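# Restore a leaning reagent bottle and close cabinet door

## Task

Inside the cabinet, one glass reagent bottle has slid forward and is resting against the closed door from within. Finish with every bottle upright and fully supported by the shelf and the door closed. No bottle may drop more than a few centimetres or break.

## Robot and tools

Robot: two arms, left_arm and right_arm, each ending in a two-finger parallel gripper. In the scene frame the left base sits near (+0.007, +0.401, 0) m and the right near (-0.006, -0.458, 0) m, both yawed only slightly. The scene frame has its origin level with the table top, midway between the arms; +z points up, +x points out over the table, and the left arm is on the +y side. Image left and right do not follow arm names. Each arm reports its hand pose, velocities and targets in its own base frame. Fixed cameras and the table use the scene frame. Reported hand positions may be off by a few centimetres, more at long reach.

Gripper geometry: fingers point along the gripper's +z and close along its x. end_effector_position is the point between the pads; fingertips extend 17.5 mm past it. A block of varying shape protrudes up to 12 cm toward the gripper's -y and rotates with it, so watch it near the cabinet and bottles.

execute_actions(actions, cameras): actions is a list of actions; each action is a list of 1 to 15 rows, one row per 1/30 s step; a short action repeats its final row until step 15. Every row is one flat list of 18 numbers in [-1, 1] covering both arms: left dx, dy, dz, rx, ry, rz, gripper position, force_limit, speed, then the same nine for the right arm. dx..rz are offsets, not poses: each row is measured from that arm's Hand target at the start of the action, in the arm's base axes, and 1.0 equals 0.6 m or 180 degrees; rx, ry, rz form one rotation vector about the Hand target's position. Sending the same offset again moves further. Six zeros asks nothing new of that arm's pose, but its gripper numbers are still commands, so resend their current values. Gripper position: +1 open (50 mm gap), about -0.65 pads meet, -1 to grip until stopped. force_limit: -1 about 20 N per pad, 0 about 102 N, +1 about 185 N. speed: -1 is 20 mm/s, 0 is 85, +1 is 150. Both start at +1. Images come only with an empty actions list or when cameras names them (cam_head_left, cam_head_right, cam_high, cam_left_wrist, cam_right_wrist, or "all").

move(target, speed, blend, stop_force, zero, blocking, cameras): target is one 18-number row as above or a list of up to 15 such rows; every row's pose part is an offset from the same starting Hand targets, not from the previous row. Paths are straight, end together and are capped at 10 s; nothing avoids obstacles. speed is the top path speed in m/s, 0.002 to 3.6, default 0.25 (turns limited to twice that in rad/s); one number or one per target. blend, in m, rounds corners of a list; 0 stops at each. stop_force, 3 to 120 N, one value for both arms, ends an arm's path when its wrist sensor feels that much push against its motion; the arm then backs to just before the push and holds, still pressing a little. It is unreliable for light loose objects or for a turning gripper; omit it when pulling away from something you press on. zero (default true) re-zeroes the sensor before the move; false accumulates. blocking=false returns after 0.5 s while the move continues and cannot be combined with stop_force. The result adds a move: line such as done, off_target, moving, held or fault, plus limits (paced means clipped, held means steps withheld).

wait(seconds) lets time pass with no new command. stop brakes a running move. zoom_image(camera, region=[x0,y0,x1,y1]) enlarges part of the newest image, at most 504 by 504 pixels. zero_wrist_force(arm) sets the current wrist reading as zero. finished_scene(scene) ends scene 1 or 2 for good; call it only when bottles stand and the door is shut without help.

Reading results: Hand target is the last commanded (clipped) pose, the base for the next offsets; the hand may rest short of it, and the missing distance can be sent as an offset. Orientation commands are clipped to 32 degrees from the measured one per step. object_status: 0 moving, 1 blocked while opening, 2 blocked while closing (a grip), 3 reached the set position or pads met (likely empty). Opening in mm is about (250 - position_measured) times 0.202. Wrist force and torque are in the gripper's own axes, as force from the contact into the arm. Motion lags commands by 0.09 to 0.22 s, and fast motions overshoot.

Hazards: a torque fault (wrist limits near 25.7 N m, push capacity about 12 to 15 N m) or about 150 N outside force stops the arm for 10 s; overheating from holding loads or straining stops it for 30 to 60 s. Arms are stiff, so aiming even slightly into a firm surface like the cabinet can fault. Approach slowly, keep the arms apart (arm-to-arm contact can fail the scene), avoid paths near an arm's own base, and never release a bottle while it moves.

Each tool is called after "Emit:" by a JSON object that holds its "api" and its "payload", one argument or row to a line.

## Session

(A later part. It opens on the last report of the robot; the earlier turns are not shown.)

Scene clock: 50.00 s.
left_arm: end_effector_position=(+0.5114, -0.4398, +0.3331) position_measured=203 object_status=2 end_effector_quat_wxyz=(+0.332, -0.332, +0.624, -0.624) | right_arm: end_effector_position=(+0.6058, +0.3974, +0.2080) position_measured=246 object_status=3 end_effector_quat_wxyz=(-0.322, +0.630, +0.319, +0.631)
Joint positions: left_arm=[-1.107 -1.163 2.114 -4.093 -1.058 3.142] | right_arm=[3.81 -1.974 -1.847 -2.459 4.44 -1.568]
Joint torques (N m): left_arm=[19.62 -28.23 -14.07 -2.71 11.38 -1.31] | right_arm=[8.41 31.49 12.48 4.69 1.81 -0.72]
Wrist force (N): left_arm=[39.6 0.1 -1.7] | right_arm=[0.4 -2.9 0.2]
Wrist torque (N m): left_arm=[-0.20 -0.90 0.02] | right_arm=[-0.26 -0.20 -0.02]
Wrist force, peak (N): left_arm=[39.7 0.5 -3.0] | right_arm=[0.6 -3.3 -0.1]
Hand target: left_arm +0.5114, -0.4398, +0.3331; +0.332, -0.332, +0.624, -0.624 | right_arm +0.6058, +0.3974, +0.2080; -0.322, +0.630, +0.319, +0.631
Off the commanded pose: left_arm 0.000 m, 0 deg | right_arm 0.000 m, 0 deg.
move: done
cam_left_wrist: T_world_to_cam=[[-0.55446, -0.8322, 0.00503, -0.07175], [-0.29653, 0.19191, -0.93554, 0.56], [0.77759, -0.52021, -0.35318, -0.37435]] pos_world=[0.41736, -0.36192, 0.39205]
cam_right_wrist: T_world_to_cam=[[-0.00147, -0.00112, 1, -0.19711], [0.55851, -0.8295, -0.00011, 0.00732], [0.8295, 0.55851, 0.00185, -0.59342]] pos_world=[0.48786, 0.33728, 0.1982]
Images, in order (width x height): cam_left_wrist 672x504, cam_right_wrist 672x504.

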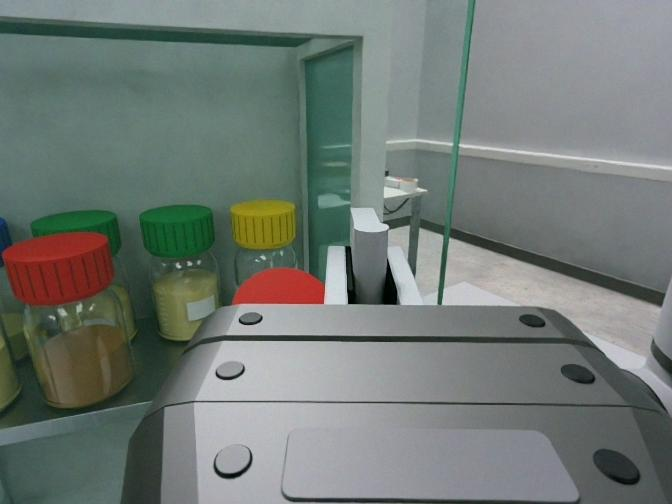

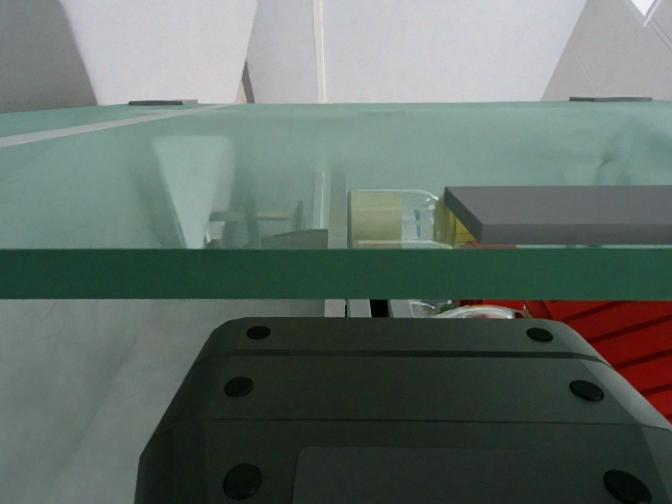

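Emit:
{"api": "move", "payload": {
  "target": [0,0,0,0,0,0,-1,-0.8,-0.5,0.004,-0.003,0.03,0,0,0,-0.62,-0.8,0],
  "speed": 0.05,
  "stop_force": 15
}}

Emit:
{"api": "move", "payload": {
  "target": [-0.0485,0.0433,0,0,0,-0.0417,-1,-0.8,-0.5,0,0,0,0,0,0,-0.62,-0.8,0],
  "speed": 0.05
}}

Emit:
{"api": "move", "payload": {
  "target": [
    [0,0,0,0,0,0,-1,-0.8,-0.5,0.0,0,0.010,0,0,-0.111,-0.62,-0.8,0],
    [0,0,0,0,0,0,-1,-0.8,-0.5,0.0088,-0.0163,0.0317,0,0,-0.111,-0.62,-0.8,0]
  ],
  "speed": 0.05,
  "stop_force": 20,
  "cameras": ["cam_right_wrist","cam_left_wrist"]
}}

Scene clock: 51.97 s.
left_arm: end_effector_position=(+0.5114, -0.4398, +0.3331) position_measured=203 object_status=2 end_effector_quat_wxyz=(+0.332, -0.332, +0.624, -0.624) | right_arm: end_effector_position=(+0.6082, +0.3956, +0.2260) position_measured=246 object_status=3 end_effector_quat_wxyz=(-0.322, +0.630, +0.319, +0.631)
Joint positions: left_arm=[-1.107 -1.163 2.114 -4.093 -1.058 3.142] | right_arm=[3.804 -1.95 -1.825 -2.505 4.433 -1.568]
Joint torques (N m): left_arm=[18.88 -29.97 -14.39 -3.39 11.05 -1.49] | right_arm=[8.27 31.02 12.31 4.63 1.09 0.7]
Wrist force (N): left_arm=[39.6 0.2 -1.8] | right_arm=[1.3 -2.7 0.1]
Wrist torque (N m): left_arm=[-0.20 -0.91 0.02] | right_arm=[-0.20 -0.23 -0.02]
Wrist force, peak (N): left_arm=[39.8 0.1 -1.9] | right_arm=[1.4 -2.7 0.1]
Hand target: left_arm +0.5114, -0.4398, +0.3331; +0.332, -0.332, +0.624, -0.624 | right_arm +0.6082, +0.3956, +0.2260; -0.322, +0.630, +0.319, +0.631
Off the commanded pose: left_arm 0.000 m, 0 deg | right_arm 0.000 m, 0 deg.
move: done

Scene clock: 53.57 s.
left_arm: end_effector_position=(+0.4823, -0.4137, +0.3331) position_measured=203 object_status=2 end_effector_quat_wxyz=(+0.291, -0.290, +0.645, -0.645) | right_arm: end_effector_position=(+0.6082, +0.3956, +0.2260) position_measured=246 object_status=3 end_effector_quat_wxyz=(-0.322, +0.630, +0.319, +0.631)
Joint positions: left_arm=[-1.06 -1.234 2.235 -4.143 -1.235 3.142] | right_arm=[3.804 -1.95 -1.825 -2.505 4.433 -1.568]
Joint torques (N m): left_arm=[17.54 -25.9 -17.08 -2.24 12.53 -1.49] | right_arm=[8.76 31.78 13.31 4.42 1.06 0.6]
Wrist force (N): left_arm=[43.0 3.5 -2.4] | right_arm=[1.0 -2.8 0.4]
Wrist torque (N m): left_arm=[-0.13 -0.87 0.02] | right_arm=[-0.21 -0.20 -0.03]
Wrist force, peak (N): left_arm=[52.9 -1.2 -2.9] | right_arm=[1.1 -3.0 0.4]
Hand target: left_arm +0.4823, -0.4138, +0.3331; +0.291, -0.290, +0.645, -0.645 | right_arm +0.6082, +0.3956, +0.2260; -0.322, +0.630, +0.319, +0.631
Off the commanded pose: left_arm 0.000 m, 0 deg | right_arm 0.000 m, 0 deg.
move: done

Scene clock: 58.57 s.
left_arm: end_effector_position=(+0.4823, -0.4138, +0.3331) position_measured=203 object_status=2 end_effector_quat_wxyz=(+0.291, -0.290, +0.645, -0.645) | right_arm: end_effector_position=(+0.6135, +0.3858, +0.2450) position_measured=246 object_status=3 end_effector_quat_wxyz=(-0.207, +0.676, +0.205, +0.677)
Joint positions: left_arm=[-1.06 -1.234 2.235 -4.143 -1.235 3.142] | right_arm=[3.976 -1.869 -1.884 -2.528 4.954 -1.57]
Joint torques (N m): left_arm=[15.88 -24 -18.55 -2.18 8.66 -1.4] | right_arm=[9.72 27.54 13.73 4.46 1.64 0.59]
Wrist force (N): left_arm=[40.2 2.4 -2.0] | right_arm=[0.9 -1.6 0.2]
Wrist torque (N m): left_arm=[-0.18 -0.78 0.03] | right_arm=[-0.16 -0.17 -0.01]
Wrist force, peak (N): left_arm=[43.2 3.0 -2.0] | right_arm=[0.2 -3.6 0.2]
Hand target: left_arm +0.4823, -0.4138, +0.3331; +0.291, -0.290, +0.645, -0.645 | right_arm +0.6135, +0.3858, +0.2450; -0.207, +0.676, +0.205, +0.677
Off the commanded pose: left_arm 0.000 m, 0 deg | right_arm 0.000 m, 0 deg.
move: done
cam_left_wrist: T_world_to_cam=[[-0.65837, -0.75268, 0.00503, 0.01682], [-0.26893, 0.22898, -0.93555, 0.54842], [0.70302, -0.61728, -0.35317, -0.34243]] pos_world=[0.3993, -0.32429, 0.39205]
cam_right_wrist: T_world_to_cam=[[-0.00177, -0.00055, 1, -0.23415], [0.2415, -0.9704, -0.00011, 0.24229], [0.9704, 0.2415, 0.00185, -0.55755]] pos_world=[0.48212, 0.36963, 0.2352]
Images, in order (width x height): cam_left_wrist 672x504, cam_right_wrist 672x504.

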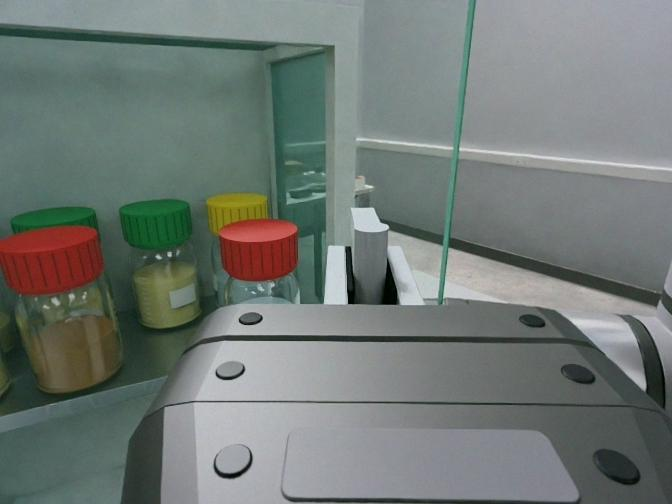

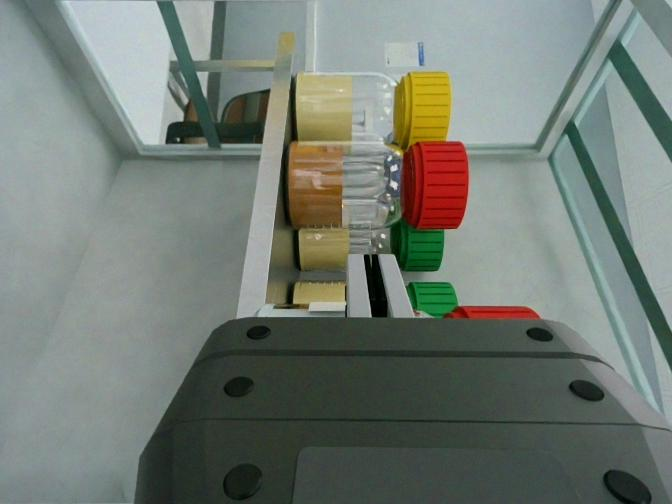

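Emit:
{"api": "move", "payload": {
  "target": [0,0,0,0,0,0,-1,-0.8,-0.5,0.0140,-0.0055,0,0,0,0,-0.62,-0.8,0],
  "speed": 0.03,
  "stop_force": 12
}}

Emit:
{"api": "move", "payload": {
  "target": [0,0,0,0,0,0,-1,-0.8,-0.5,-0.0180,-0.0105,0,0,0,0,-0.62,-0.8,0],
  "speed": 0.03,
  "cameras": ["cam_right_wrist","cam_left_wrist"]
}}

Scene clock: 59.90 s.
left_arm: end_effector_position=(+0.4823, -0.4138, +0.3330) position_measured=203 object_status=2 end_effector_quat_wxyz=(+0.291, -0.290, +0.645, -0.645) | right_arm: end_effector_position=(+0.6148, +0.3853, +0.2450) position_measured=246 object_status=3 end_effector_quat_wxyz=(-0.207, +0.676, +0.205, +0.677)
Joint positions: left_arm=[-1.06 -1.234 2.235 -4.143 -1.235 3.142] | right_arm=[3.973 -1.871 -1.881 -2.529 4.951 -1.57]
Joint torques (N m): left_arm=[16.57 -37.63 -4.04 -4.75 8.83 -1.34] | right_arm=[-1.42 46.97 14.43 3.8 0.69 0.18]
Wrist force (N): left_arm=[41.1 0.0 9.4] | right_arm=[3.0 -11.0 -9.6]
Wrist torque (N m): left_arm=[-0.22 -0.83 0.02] | right_arm=[-0.54 -0.18 -0.04]
Wrist force, peak (N): left_arm=[38.4 -1.4 29.5] | right_arm=[4.5 -25.1 -31.5]
Hand target: left_arm +0.4823, -0.4138, +0.3331; +0.291, -0.290, +0.645, -0.645 | right_arm +0.6148, +0.3853, +0.2450; -0.207, +0.676, +0.205, +0.677 (not the last commanded pose)
Off the commanded pose: left_arm 0.000 m, 0 deg | right_arm 0.008 m, 0 deg.
move: contact (right_arm)

Scene clock: 60.60 s.
left_arm: end_effector_position=(+0.4823, -0.4138, +0.3330) position_measured=203 object_status=2 end_effector_quat_wxyz=(+0.291, -0.290, +0.645, -0.645) | right_arm: end_effector_position=(+0.6039, +0.3790, +0.2450) position_measured=246 object_status=3 end_effector_quat_wxyz=(-0.207, +0.675, +0.205, +0.677)
Joint positions: left_arm=[-1.06 -1.234 2.235 -4.143 -1.235 3.142] | right_arm=[3.982 -1.844 -1.918 -2.518 4.96 -1.57]
Joint torques (N m): left_arm=[16.69 -37.1 -12.73 -2.1 8.85 -1.35] | right_arm=[-4.13 26.36 31.6 1.94 -0.52 -0.88]
Wrist force (N): left_arm=[41.3 1.4 -2.0] | right_arm=[0.9 -1.2 0.2]
Wrist torque (N m): left_arm=[-0.21 -0.81 0.02] | right_arm=[-0.11 -0.18 -0.02]
Wrist force, peak (N): left_arm=[40.9 0.4 9.1] | right_arm=[2.6 -10.4 -9.2]
Hand target: left_arm +0.4823, -0.4138, +0.3331; +0.291, -0.290, +0.645, -0.645 | right_arm +0.6040, +0.3790, +0.2450; -0.207, +0.676, +0.205, +0.677
Off the commanded pose: left_arm 0.000 m, 0 deg | right_arm 0.000 m, 0 deg.
move: done
cam_left_wrist: T_world_to_cam=[[-0.65837, -0.75268, 0.00503, 0.01682], [-0.26893, 0.22898, -0.93555, 0.54842], [0.70302, -0.61728, -0.35317, -0.34243]] pos_world=[0.3993, -0.32429, 0.39205]
cam_right_wrist: T_world_to_cam=[[-0.00194, -0.00069, 1, -0.23403], [0.24169, -0.97035, -0.0002, 0.23792], [0.97035, 0.24169, 0.00205, -0.54668]] pos_world=[0.47252, 0.36283, 0.2352]
Images, in order (width x height): cam_left_wrist 672x504, cam_right_wrist 672x504.

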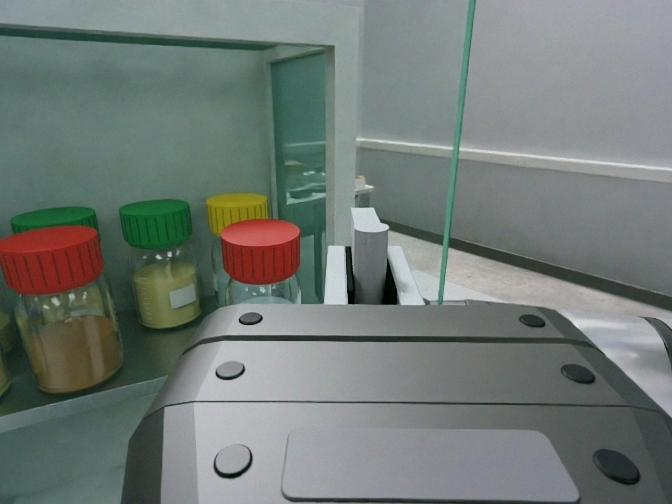

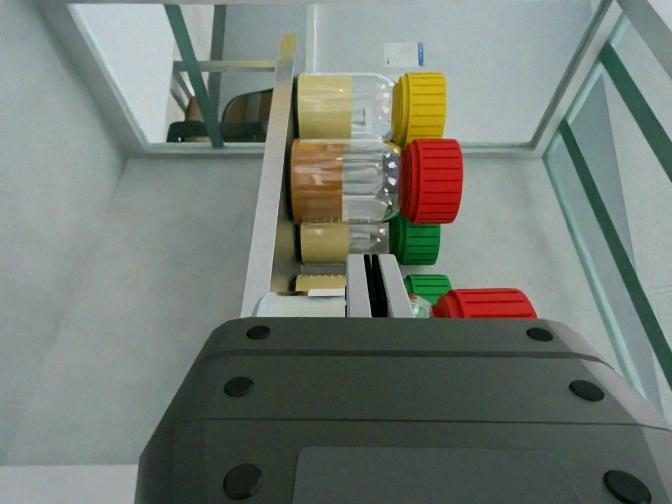

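Emit:
{"api": "move", "payload": {
  "target": [0,0,0,0,0,0,-1,-0.8,-0.5,-0.0200,-0.0130,0,0,0,0,-0.62,-0.8,0],
  "speed": 0.03,
  "cameras": ["cam_right_wrist","cam_left_wrist"]
}}

Scene clock: 61.50 s.
left_arm: end_effector_position=(+0.4823, -0.4138, +0.3331) position_measured=203 object_status=2 end_effector_quat_wxyz=(+0.291, -0.290, +0.645, -0.645) | right_arm: end_effector_position=(+0.5919, +0.3712, +0.2450) position_measured=246 object_status=3 end_effector_quat_wxyz=(-0.207, +0.675, +0.205, +0.677)
Joint positions: left_arm=[-1.06 -1.234 2.235 -4.143 -1.235 3.142] | right_arm=[3.991 -1.813 -1.959 -2.508 4.969 -1.57]
Joint torques (N m): left_arm=[16.96 -36.91 -17.26 -1.88 8.97 -1.18] | right_arm=[-2.2 24.81 30.34 2 -0.42 -1.12]
Wrist force (N): left_arm=[41.2 2.0 -2.1] | right_arm=[0.9 -0.9 -0.1]
Wrist torque (N m): left_arm=[-0.15 -0.80 0.03] | right_arm=[-0.05 -0.18 -0.03]
Wrist force, peak (N): left_arm=[41.5 1.4 -1.8] | right_arm=[1.2 -1.2 0.8]
Hand target: left_arm +0.4823, -0.4138, +0.3331; +0.291, -0.290, +0.645, -0.645 | right_arm +0.5920, +0.3712, +0.2450; -0.207, +0.676, +0.205, +0.677
Off the commanded pose: left_arm 0.000 m, 0 deg | right_arm 0.000 m, 0 deg.
move: done
cam_left_wrist: T_world_to_cam=[[-0.65837, -0.75268, 0.00503, 0.01682], [-0.26893, 0.22898, -0.93555, 0.54842], [0.70302, -0.61728, -0.35317, -0.34243]] pos_world=[0.3993, -0.32429, 0.39205]
cam_right_wrist: T_world_to_cam=[[-0.00194, -0.00069, 1, -0.23406], [0.24169, -0.97035, -0.0002, 0.23325], [0.97035, 0.24169, 0.00205, -0.53315]] pos_world=[0.46052, 0.35503, 0.2352]
Images, in order (width x height): cam_left_wrist 672x504, cam_right_wrist 672x504.

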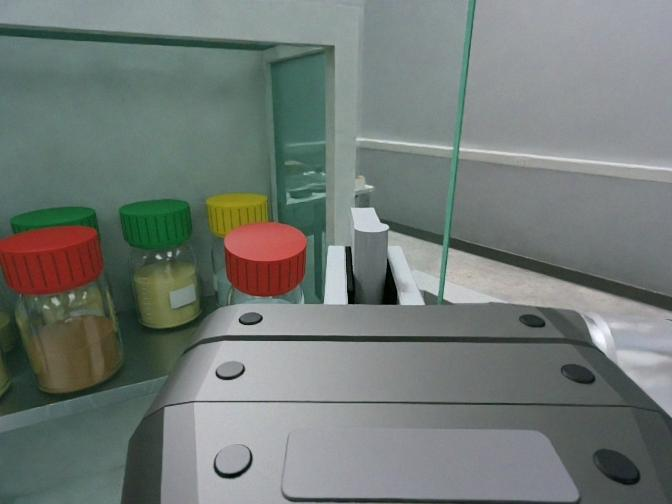

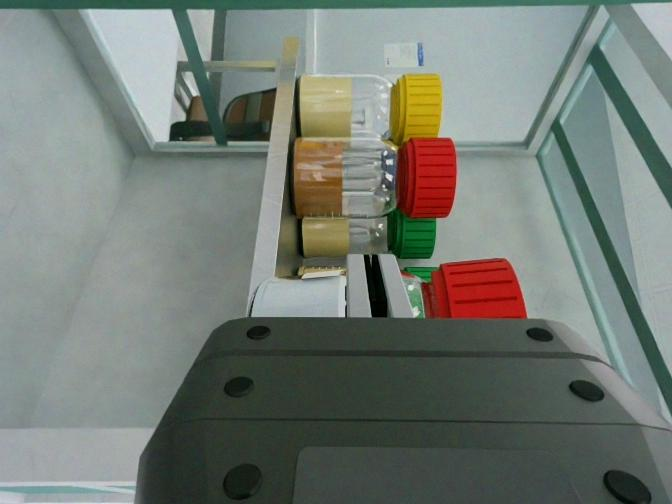

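Emit:
{"api": "move", "payload": {
  "target": [
    [-0.0383,0.0472,0,0,0,-0.0389,-1,-0.8,-0.5,0,0,0,0,0,0,-0.62,-0.8,0],
    [-0.0705,0.0988,0,0,0,-0.0778,-1,-0.8,-0.5,0,0,0,0,0,0,-0.62,-0.8,0]
  ],
  "speed": 0.06,
  "blend": [0.01,0]
}}

Emit:
{"api": "move", "payload": {
  "target": [
    [0,0,0,0,0,0,-1,-0.8,-0.5,0.03,0.03,0,0,0,-0.111,-0.62,-0.8,0],
    [0,0,0,0,0,0,-1,-0.8,-0.5,0.0752,0.0268,0,0,0,-0.111,-0.62,-0.8,0],
    [0,0,0,0,0,0,-1,-0.8,-0.5,0.0907,0.0207,0,0,0,-0.111,-0.62,-0.8,0]
  ],
  "speed": 0.05,
  "stop_force": 15,
  "cameras": ["cam_right_wrist","cam_left_wrist","cam_head_left"]
}}

Scene clock: 64.23 s.
left_arm: end_effector_position=(+0.4385, -0.3554, +0.3331) position_measured=203 object_status=2 end_effector_quat_wxyz=(+0.207, -0.207, +0.676, -0.676) | right_arm: end_effector_position=(+0.5920, +0.3712, +0.2450) position_measured=246 object_status=3 end_effector_quat_wxyz=(-0.207, +0.676, +0.205, +0.677)
Joint positions: left_arm=[-0.87 -1.324 2.38 -4.198 -1.677 3.142] | right_arm=[3.99 -1.813 -1.959 -2.508 4.969 -1.57]
Joint torques (N m): left_arm=[16.51 -18.12 -21.14 -1.55 13.04 -1.57] | right_arm=[-9.65 24.24 31.67 0.86 -0.97 -1.45]
Wrist force (N): left_arm=[50.1 7.2 -3.1] | right_arm=[1.2 -1.2 -0.2]
Wrist torque (N m): left_arm=[-0.06 -0.88 0.02] | right_arm=[-0.07 -0.22 -0.02]
Wrist force, peak (N): left_arm=[53.8 5.4 -3.3] | right_arm=[1.2 -1.5 -0.1]
Hand target: left_arm +0.4400, -0.3545, +0.3331; +0.210, -0.209, +0.675, -0.675 | right_arm +0.5920, +0.3712, +0.2450; -0.207, +0.676, +0.205, +0.677
Off the commanded pose: left_arm 0.002 m, 0 deg | right_arm 0.000 m, 0 deg.
move: done

Scene clock: 69.63 s.
left_arm: end_effector_position=(+0.4385, -0.3555, +0.3331) position_measured=203 object_status=2 end_effector_quat_wxyz=(+0.207, -0.207, +0.676, -0.676) | right_arm: end_effector_position=(+0.6465, +0.3836, +0.2450) position_measured=246 object_status=3 end_effector_quat_wxyz=(-0.087, +0.701, +0.085, +0.703)
Joint positions: left_arm=[-0.87 -1.324 2.38 -4.198 -1.677 3.142] | right_arm=[4.089 -1.959 -1.753 -2.567 5.416 -1.571]
Joint torques (N m): left_arm=[16 -17.87 -20.46 -1.36 13.16 -0.67] | right_arm=[10.52 53.01 13.38 4 1.55 0.96]
Wrist force (N): left_arm=[48.8 5.9 -2.9] | right_arm=[1.5 -0.9 0.4]
Wrist torque (N m): left_arm=[-0.09 -0.91 0.02] | right_arm=[-0.10 -0.26 -0.02]
Wrist force, peak (N): left_arm=[50.2 7.0 -3.0] | right_arm=[1.0 -2.1 -1.2]
Hand target: left_arm +0.4400, -0.3545, +0.3331; +0.210, -0.209, +0.675, -0.675 | right_arm +0.6465, +0.3836, +0.2450; -0.087, +0.701, +0.085, +0.703
Off the commanded pose: left_arm 0.002 m, 0 deg | right_arm 0.000 m, 0 deg.
move: done
cam_left_wrist: T_world_to_cam=[[-0.82491, -0.56524, 0.00503, 0.17145], [-0.20352, 0.28868, -0.93554, 0.51585], [0.52736, -0.77276, -0.35317, -0.25395]] pos_world=[0.38034, -0.24825, 0.39205]
cam_right_wrist: T_world_to_cam=[[-0.00185, 0.00009, 1, -0.23418], [-0.1045, -0.99452, -0.00011, 0.46512], [0.99452, -0.1045, 0.00185, -0.47184]] pos_world=[0.51742, 0.41329, 0.2351]
Images, in order (width x height): cam_head_left 672x504, cam_left_wrist 672x504, cam_right_wrist 672x504.

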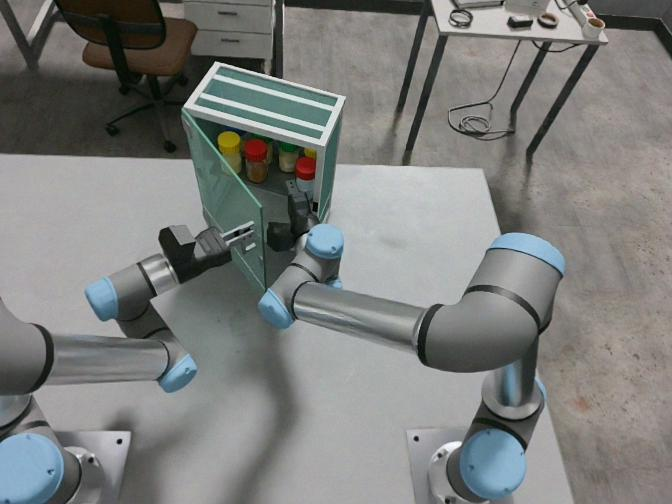

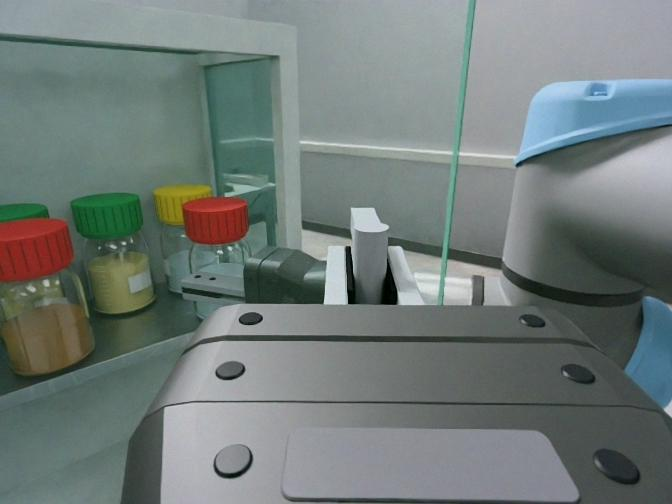

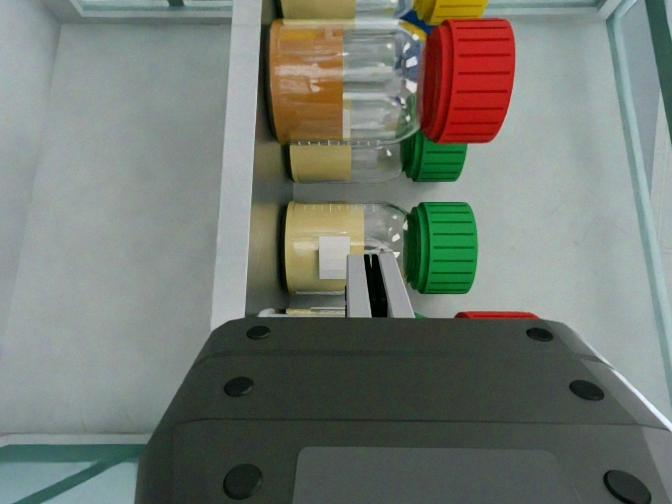

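Emit:
{"api": "move", "payload": {
  "target": [0,0,0,0,0,0,-1,-0.8,-0.5,-0.045,0.018,0,0,0,0,-0.62,-0.8,0],
  "speed": 0.08,
  "cameras": ["cam_right_wrist","cam_left_wrist","cam_head_left"]
}}

Emit:
{"api": "zoom_image", "payload": {
  "camera": "cam_left_wrist",
  "region": [80, 150, 300, 370]
}}

Scene clock: 70.50 s.
left_arm: end_effector_position=(+0.4385, -0.3555, +0.3331) position_measured=203 object_status=2 end_effector_quat_wxyz=(+0.207, -0.207, +0.676, -0.676) | right_arm: end_effector_position=(+0.6194, +0.3944, +0.2451) position_measured=246 object_status=3 end_effector_quat_wxyz=(-0.087, +0.701, +0.085, +0.703)
Joint positions: left_arm=[-0.87 -1.324 2.38 -4.198 -1.677 3.142] | right_arm=[4.148 -1.931 -1.795 -2.553 5.475 -1.572]
Joint torques (N m): left_arm=[15.6 -18.78 -19.64 -1.31 13.37 -0.85] | right_arm=[-8.11 30.42 31.64 0.25 -1.53 -1.46]
Wrist force (N): left_arm=[48.6 6.3 -3.0] | right_arm=[1.3 -1.3 0.2]
Wrist torque (N m): left_arm=[-0.04 -0.88 0.02] | right_arm=[-0.17 -0.23 -0.03]
Wrist force, peak (N): left_arm=[48.8 6.3 -3.1] | right_arm=[1.0 -1.9 -0.8]
Hand target: left_arm +0.4400, -0.3545, +0.3331; +0.210, -0.209, +0.675, -0.675 | right_arm +0.6195, +0.3944, +0.2450; -0.087, +0.701, +0.085, +0.703
Off the commanded pose: left_arm 0.002 m, 0 deg | right_arm 0.000 m, 0 deg.
move: done
cam_left_wrist: T_world_to_cam=[[-0.82491, -0.56524, 0.00503, 0.17145], [-0.20352, 0.28868, -0.93554, 0.51585], [0.52736, -0.77276, -0.35317, -0.25395]] pos_world=[0.38034, -0.24825, 0.39205]
cam_right_wrist: T_world_to_cam=[[-0.00197, -0.0001, 1, -0.23419], [-0.1044, -0.99453, -0.0003, 0.47305], [0.99453, -0.1044, 0.00195, -0.44392]] pos_world=[0.49042, 0.42409, 0.2352]
Images, in order (width x height): cam_head_left 672x504, cam_left_wrist 672x504, cam_right_wrist 672x504.

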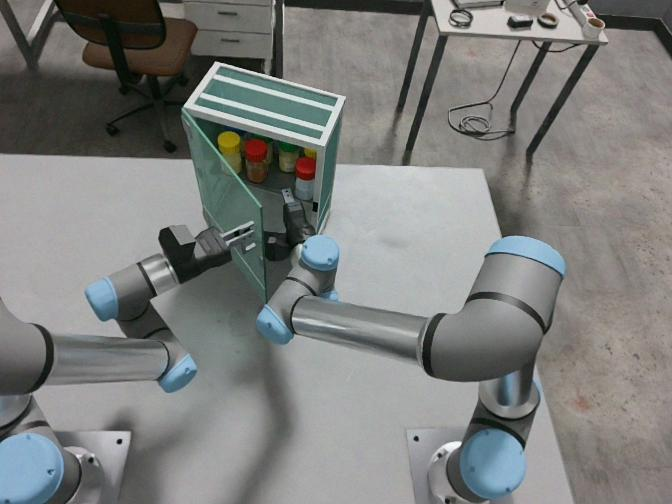

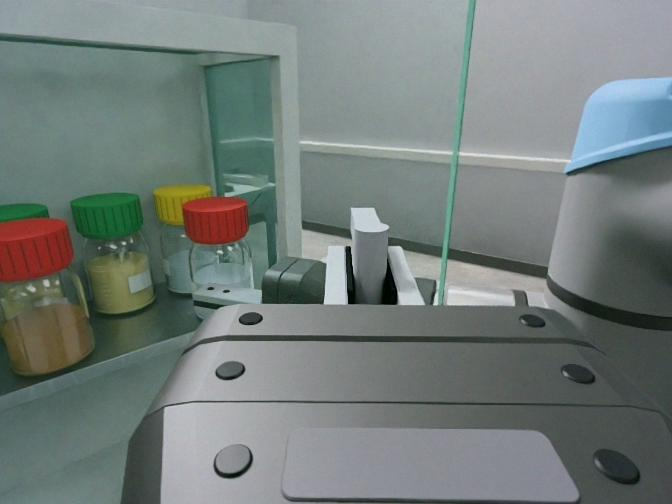

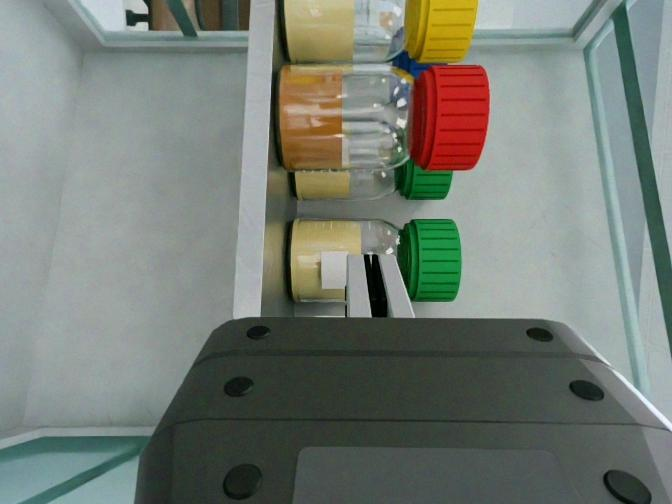

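Scaled by 2.291 from the camera's image (finer frame: 960x720).

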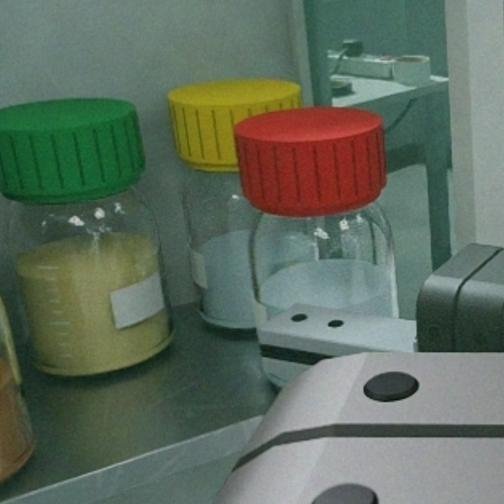

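Emit:
{"api": "move", "payload": {
  "target": [0,0,0,0,0,0,-1,-0.8,-0.5,0.0558,-0.0222,0,0,0,0,-0.62,-0.8,0],
  "speed": 0.06,
  "stop_force": 12
}}

Emit:
{"api": "move", "payload": {
  "target": [
    [0,0,0,0,0,0,-1,-0.8,-0.5,-0.08,0.025,0,0,0,0,-0.62,-0.8,0],
    [0,0,0,0,0,0,-1,-0.8,-0.5,-0.25,-0.12,0,0,0,0.05,-0.62,-0.8,0],
    [0,0,0,0,0,0,-1,-0.8,-0.5,-0.42,-0.6,0,0,0,0.05,-0.62,-0.8,0]
  ],
  "speed": [0.08,0.15,0.25],
  "blend": [0.01,0.03,0],
  "cameras": ["cam_left_wrist","cam_head_left"]
}}

Emit:
{"api": "zoom_image", "payload": {
  "camera": "cam_head_left",
  "region": [160, 60, 380, 280]
}}

Scene clock: 72.43 s.
left_arm: end_effector_position=(+0.4385, -0.3555, +0.3331) position_measured=203 object_status=2 end_effector_quat_wxyz=(+0.207, -0.207, +0.676, -0.676) | right_arm: end_effector_position=(+0.6529, +0.3811, +0.2450) position_measured=246 object_status=3 end_effector_quat_wxyz=(-0.087, +0.701, +0.085, +0.703)
Joint positions: left_arm=[-0.87 -1.324 2.38 -4.198 -1.677 3.142] | right_arm=[4.075 -1.966 -1.743 -2.57 5.402 -1.571]
Joint torques (N m): left_arm=[16.14 -18.46 -18.91 -1.31 13.06 -0.38] | right_arm=[8.55 53.9 13.59 4.1 1.03 1.03]
Wrist force (N): left_arm=[48.7 6.2 -2.9] | right_arm=[1.1 -1.1 0.0]
Wrist torque (N m): left_arm=[-0.04 -0.90 0.02] | right_arm=[-0.12 -0.21 -0.03]
Wrist force, peak (N): left_arm=[49.1 6.2 -2.9] | right_arm=[1.2 -1.7 0.5]
Hand target: left_arm +0.4400, -0.3545, +0.3331; +0.210, -0.209, +0.675, -0.675 | right_arm +0.6529, +0.3811, +0.2450; -0.087, +0.701, +0.085, +0.703
Off the commanded pose: left_arm 0.002 m, 0 deg | right_arm 0.000 m, 0 deg.
move: done

Scene clock: 75.77 s.
left_arm: end_effector_position=(+0.4385, -0.3555, +0.3331) position_measured=203 object_status=2 end_effector_quat_wxyz=(+0.207, -0.207, +0.676, -0.676) | right_arm: end_effector_position=(+0.4010, +0.0211, +0.2450) position_measured=246 object_status=3 end_effector_quat_wxyz=(-0.142, +0.692, +0.140, +0.694)
Joint positions: left_arm=[-0.87 -1.324 2.38 -4.198 -1.677 3.142] | right_arm=[3.512 -1.006 -2.606 -2.669 4.682 -1.569]
Joint torques (N m): left_arm=[16.25 -18.55 -17.31 -1.35 13.2 0.25] | right_arm=[-0.67 7.37 14.71 0.73 -0.47 0.84]
Wrist force (N): left_arm=[48.8 6.3 -3.1] | right_arm=[1.0 -1.2 0.2]
Wrist torque (N m): left_arm=[-0.07 -0.92 0.02] | right_arm=[-0.12 -0.19 -0.18]
Wrist force, peak (N): left_arm=[49.0 6.3 -2.9] | right_arm=[1.0 -2.8 0.8]
Hand target: left_arm +0.4400, -0.3545, +0.3331; +0.210, -0.209, +0.675, -0.675 | right_arm +0.4009, +0.0211, +0.2450; -0.142, +0.692, +0.140, +0.694
Off the commanded pose: left_arm 0.002 m, 0 deg | right_arm 0.000 m, 0 deg.
move: done
cam_left_wrist: T_world_to_cam=[[-0.82491, -0.56524, 0.00503, 0.17145], [-0.20352, 0.28868, -0.93554, 0.51585], [0.52736, -0.77276, -0.35317, -0.25395]] pos_world=[0.38034, -0.24825, 0.39205]
Images, in order (width x height): cam_head_left 672x504, cam_left_wrist 672x504.

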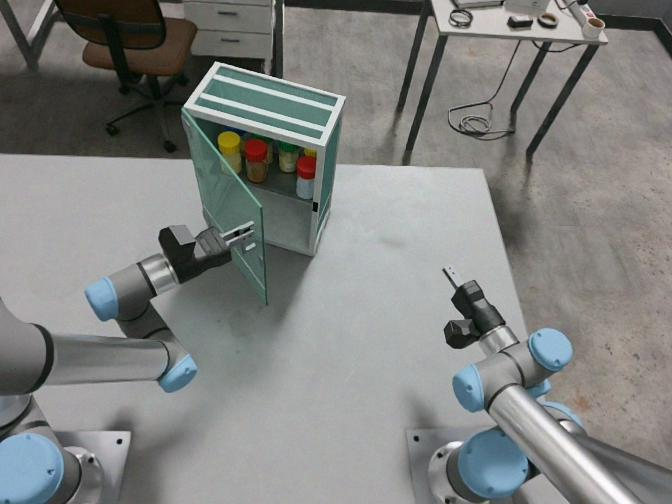

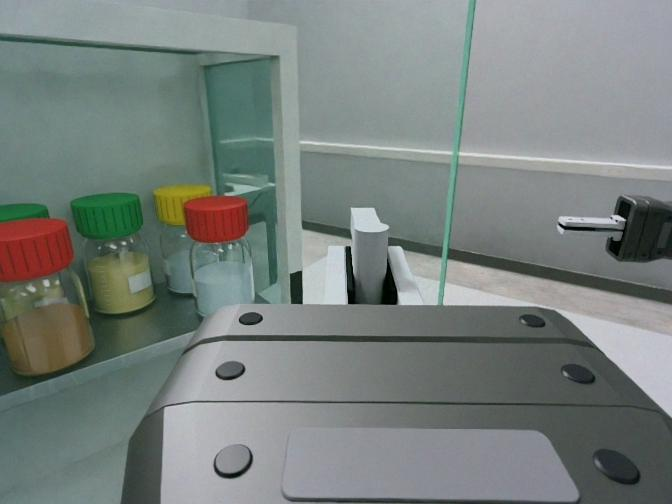

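Scaled by 2.291 from the camera's image (finer frame: 960x720).

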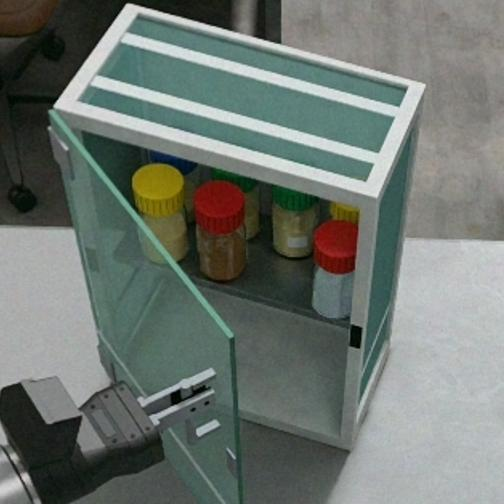

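Emit:
{"api": "move", "payload": {
  "target": [
    [-0.0367,0.079,0,0,0,-0.0556,-1,-0.8,-0.5,0.1,0.4,0,0,0,-0.21,-0.62,-0.8,0],
    [-0.0555,0.1553,0,0,0,-0.1056,-1,-0.8,-0.5,0.2225,0.6393,0,0,0,-0.21,-0.62,-0.8,0]
  ],
  "speed": [0.15,0.15],
  "blend": [0.02,0],
  "cameras": ["cam_left_wrist","cam_right_wrist"]
}}

Scene clock: 80.17 s.
left_arm: end_effector_position=(+0.4048, -0.2618, +0.3330) position_measured=203 object_status=2 end_effector_quat_wxyz=(+0.093, -0.092, +0.701, -0.701) | right_arm: end_effector_position=(+0.5344, +0.4047, +0.2449) position_measured=246 object_status=3 end_effector_quat_wxyz=(+0.091, +0.699, -0.092, +0.704)
Joint positions: left_arm=[-0.44 -1.301 2.345 -4.186 -2.44 3.142] | right_arm=[4.415 -2.015 -1.676 -2.423 6.245 -1.738]
Joint torques (N m): left_arm=[10.29 -27.12 -15.24 -0.04 13.29 -1.66] | right_arm=[9.86 47.36 13.07 2.81 1.34 -1.73]
Wrist force (N): left_arm=[48.0 7.0 -2.8] | right_arm=[1.1 -1.0 0.1]
Wrist torque (N m): left_arm=[-0.03 -0.88 0.00] | right_arm=[-0.10 -0.20 -0.03]
Wrist force, peak (N): left_arm=[54.4 4.2 -2.2] | right_arm=[1.1 -3.6 0.1]
Hand target: left_arm +0.4067, -0.2613, +0.3331; +0.095, -0.095, +0.701, -0.701 | right_arm +0.5344, +0.4047, +0.2450; +0.091, +0.700, -0.092, +0.702
Off the commanded pose: left_arm 0.002 m, 0 deg | right_arm 0.000 m, 0 deg.
move: done
cam_left_wrist: T_world_to_cam=[[-0.96429, -0.26481, 0.005, 0.33164], [-0.09803, 0.33932, -0.93555, 0.45248], [0.24605, -0.90263, -0.35317, -0.08383]] pos_world=[0.38478, -0.14139, 0.39205]
cam_right_wrist: T_world_to_cam=[[-0.00505, 0.00195, 0.99999, -0.23346], [-0.57116, -0.82083, -0.00129, 0.65383], [0.82082, -0.57116, 0.00525, -0.07731]] pos_world=[0.43572, 0.49299, 0.2347]

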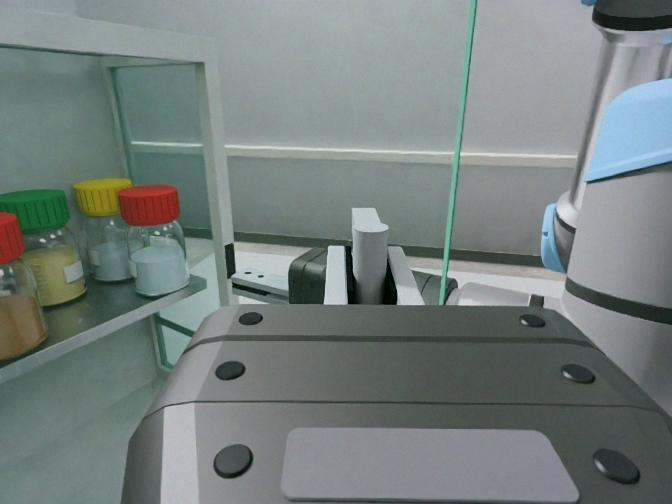

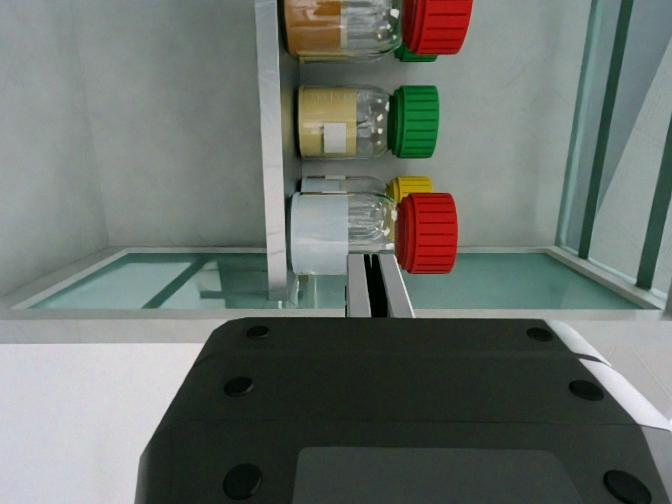

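Emit:
{"api": "move", "payload": {
  "target": [
    [0,0,0,0,0,0,-1,-0.8,-0.5,0.0795,-0.0493,0,0,0,-0.036,-0.62,-0.8,0],
    [0,0,0,0,0,0,-1,-0.8,-0.5,0.1888,-0.0923,0,0,0,-0.036,-0.62,-0.8,0]
  ],
  "speed": [0.15,0.05],
  "stop_force": 10,
  "cameras": ["cam_left_wrist","cam_right_wrist"]
}}

Emit:
{"api": "zoom_image", "payload": {
  "camera": "cam_left_wrist",
  "region": [0, 130, 240, 370]
}}

Scene clock: 82.87 s.
left_arm: end_effector_position=(+0.4048, -0.2618, +0.3331) position_measured=203 object_status=2 end_effector_quat_wxyz=(+0.093, -0.092, +0.701, -0.701) | right_arm: end_effector_position=(+0.6402, +0.3520, +0.2446) position_measured=246 object_status=3 end_effector_quat_wxyz=(+0.131, +0.694, -0.131, +0.696)
Joint positions: left_arm=[-0.44 -1.301 2.345 -4.186 -2.44 3.142] | right_arm=[4.208 -2.145 -1.462 -2.652 6.152 -1.594]
Joint torques (N m): left_arm=[7.77 -27.87 -15.88 0.06 13.17 -1.12] | right_arm=[-0.82 50.14 25.16 0.3 -0.3 0.05]
Wrist force (N): left_arm=[47.2 7.3 -3.0] | right_arm=[0.8 -0.7 -0.7]
Wrist torque (N m): left_arm=[-0.02 -0.85 0.00] | right_arm=[-0.06 -0.17 -0.09]
Wrist force, peak (N): left_arm=[47.9 6.9 -2.7] | right_arm=[6.6 5.1 -101.1]
Hand target: left_arm +0.4067, -0.2613, +0.3331; +0.095, -0.095, +0.701, -0.701 | right_arm +0.6402, +0.3520, +0.2446; +0.131, +0.694, -0.131, +0.696 (not the last commanded pose)
Tool commands: left_gripper/position=-1.0 left_gripper/force_limit=-0.8 left_gripper/speed=-0.5 right_gripper/position=-0.623529 right_gripper/force_limit=-0.796078 right_gripper/speed=+0.003922
Off the commanded pose: left_arm 0.002 m, 0 deg | right_arm 0.008 m, 0 deg.
FORCE FAULT: contact force on the right arm reached its limit, and that arm stopped. The contact can be on any part of that arm, not only on its tool. That arm's remaining commands of this call were not run. That arm is still stopped at the end of this call. That arm stays stopped for about 10 more seconds. Until then a move that you send moves the other arm only, and its call returns only when the move has ended. Once the stop has ended, the next robot result says so. If the stop ends while you think or write, that arm runs what you send next, counted from a new Hand target: where the arm stands when the stop ends. While its stop runs, that arm takes no new command, but its gripper still runs the gripper command that each later call begins with. Until it ends, the stop uses up actions while you think or wait. An arm that is not stopped still takes commands.
move: fault (right_arm)
cam_left_wrist: T_world_to_cam=[[-0.96429, -0.26481, 0.005, 0.33164], [-0.09803, 0.33932, -0.93555, 0.45248], [0.24605, -0.90263, -0.35317, -0.08383]] pos_world=[0.38478, -0.14139, 0.39205]
cam_right_wrist: T_world_to_cam=[[-0.00156, 0.00163, 1, -0.23468], [-0.66051, -0.75082, 0.0002, 0.70314], [0.75082, -0.66051, 0.00225, -0.11734]] pos_world=[0.55217, 0.45081, 0.2348]

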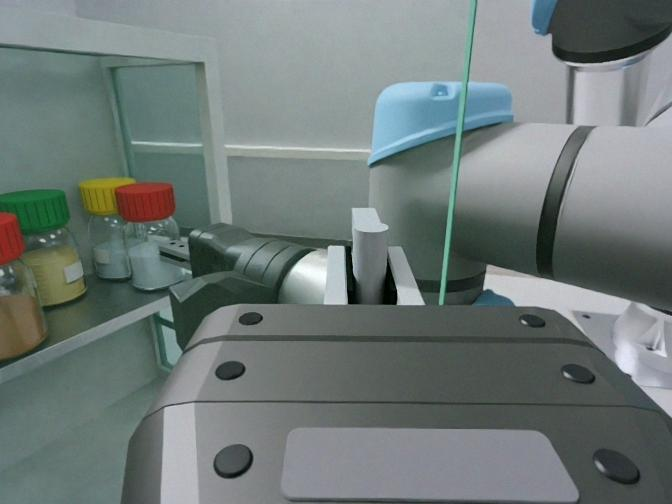

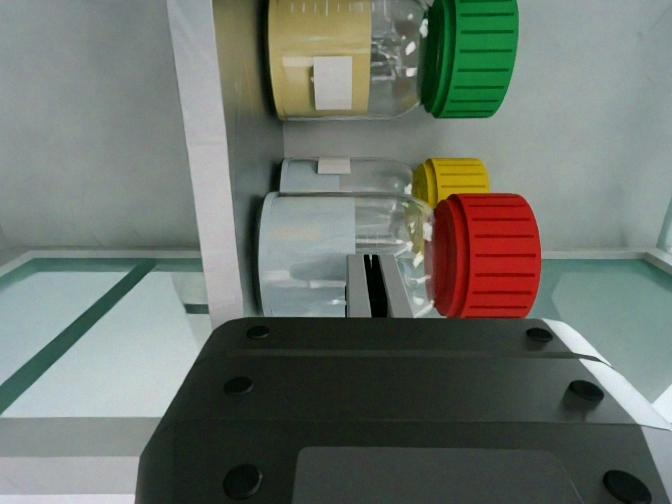

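Scaled by 2.100 from the camera's image (finer frame: 960x720).

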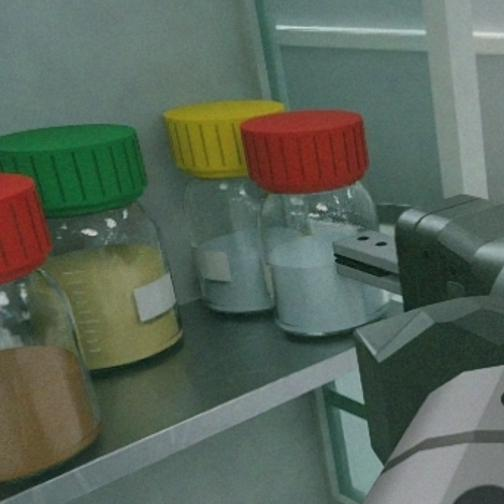

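Emit:
{"api": "wait", "payload": {
  "seconds": 10.5
}}

Emit:
{"api": "move", "payload": {
  "target": [
    [0,0,0,0,0,0,-1,-0.8,-0.5,-0.25,0.10,0,0,0,0,-0.62,-0.8,0],
    [0,0,0,0,0,0,-1,-0.8,-0.5,-0.4,-0.55,0,0,0,0,-0.62,-0.8,0]
  ],
  "speed": 0.25,
  "blend": [0.03,0],
  "cameras": ["cam_left_wrist","cam_head_left"]
}}

Emit:
{"api": "zoom_image", "payload": {
  "camera": "cam_head_left",
  "region": [160, 60, 380, 280]
}}

Scene clock: 93.20 s.
left_arm: end_effector_position=(+0.4048, -0.2618, +0.3331) position_measured=203 object_status=2 end_effector_quat_wxyz=(+0.093, -0.092, +0.701, -0.701) | right_arm: end_effector_position=(+0.6402, +0.3520, +0.2446) position_measured=246 object_status=3 end_effector_quat_wxyz=(+0.131, +0.694, -0.131, +0.696)
Joint positions: left_arm=[-0.44 -1.301 2.345 -4.186 -2.44 3.142] | right_arm=[4.208 -2.145 -1.462 -2.652 6.152 -1.594]
Joint torques (N m): left_arm=[7.88 -27.59 -15.64 -0.04 13.24 1.16] | right_arm=[-1.06 49.4 23.36 0.38 -0.28 0.14]
Wrist force (N): left_arm=[47.2 7.4 -2.9] | right_arm=[0.7 -0.8 -0.5]
Wrist torque (N m): left_arm=[-0.03 -0.84 0.00] | right_arm=[-0.07 -0.15 -0.09]
Wrist force, peak (N): left_arm=[47.6 7.3 -3.0] | right_arm=[1.1 -0.8 -1.2]
Hand target: left_arm +0.4067, -0.2613, +0.3331; +0.095, -0.095, +0.701, -0.701 | right_arm +0.6402, +0.3520, +0.2446; +0.131, +0.694, -0.131, +0.696 (not the last commanded pose)
Tool commands: left_gripper/position=-1.0 left_gripper/force_limit=-0.8 left_gripper/speed=-0.5 right_gripper/position=-0.623529 right_gripper/force_limit=-0.796078 right_gripper/speed=+0.003922
Off the commanded pose: left_arm 0.002 m, 0 deg | right_arm 0.008 m, 0 deg.
FORCE FAULT, CONTINUED: the right arm's stop, for the force fault that an earlier result reported, is over. The rest of the stop counts as 19 of the actions that you can send in this scene. During its stop the right arm's controller moved it back a little. That arm's target is now where it stood when the stop ended, not its last command. That arm accepts commands again.
wait: 10.00 of 10.5 s (the remaining seconds did not pass); at rest from the start

Scene clock: 96.27 s.
left_arm: end_effector_position=(+0.4048, -0.2618, +0.3331) position_measured=203 object_status=2 end_effector_quat_wxyz=(+0.093, -0.092, +0.701, -0.701) | right_arm: end_effector_position=(+0.4053, +0.0213, +0.2443) position_measured=246 object_status=3 end_effector_quat_wxyz=(+0.073, +0.703, -0.073, +0.703)
Joint positions: left_arm=[-0.44 -1.301 2.345 -4.186 -2.44 3.142] | right_arm=[4.506 -1.054 -2.599 -2.914 6.284 -1.285]
Joint torques (N m): left_arm=[7.43 -27.79 -16.31 -0.1 13.02 1.72] | right_arm=[0.24 -10.83 17.03 1.3 1.25 0.32]
Wrist force (N): left_arm=[47.2 7.3 -3.0] | right_arm=[0.8 -0.6 -0.6]
Wrist torque (N m): left_arm=[-0.02 -0.85 0.01] | right_arm=[-0.05 -0.16 -0.02]
Wrist force, peak (N): left_arm=[47.5 7.6 -2.9] | right_arm=[0.7 -2.6 -2.2]
Hand target: left_arm +0.4067, -0.2613, +0.3331; +0.095, -0.095, +0.701, -0.701 | right_arm +0.4002, +0.0220, +0.2446; +0.131, +0.694, -0.131, +0.696
Off the commanded pose: left_arm 0.002 m, 0 deg | right_arm 0.005 m, 10 deg.
joint sent to its limit (right arm) — joint 5 (wrist 2), upper limit. The joint targets are off in position and orientation.
move: off_target (right_arm)
cam_left_wrist: T_world_to_cam=[[-0.96429, -0.26481, 0.005, 0.33164], [-0.09803, 0.33932, -0.93555, 0.45248], [0.24605, -0.90263, -0.35317, -0.08383]] pos_world=[0.38478, -0.14139, 0.39205]
Images, in order (width x height): cam_head_left 672x504, cam_left_wrist 672x504.

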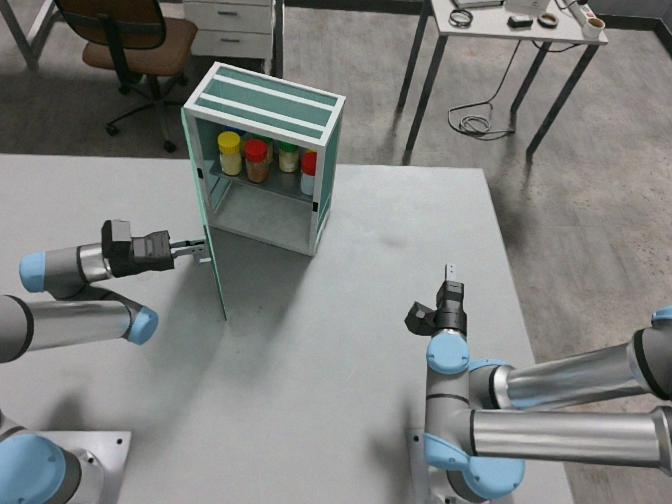

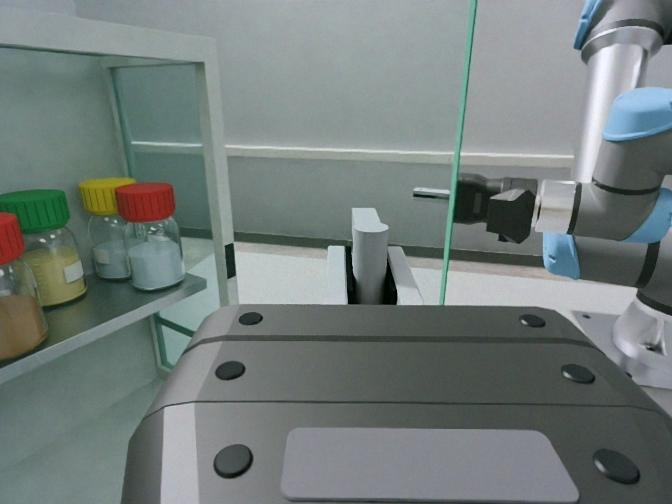

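Scaled by 2.291 from the camera's image (finer frame: 960x720).

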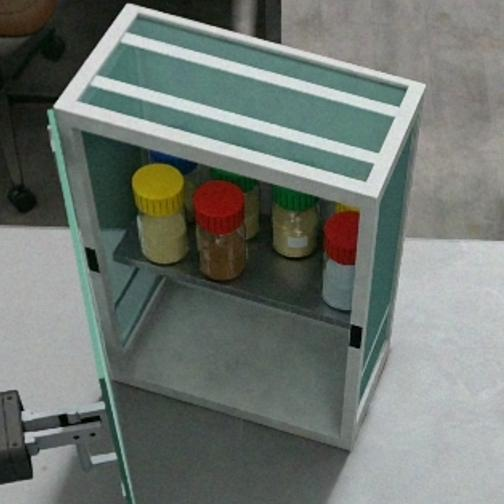

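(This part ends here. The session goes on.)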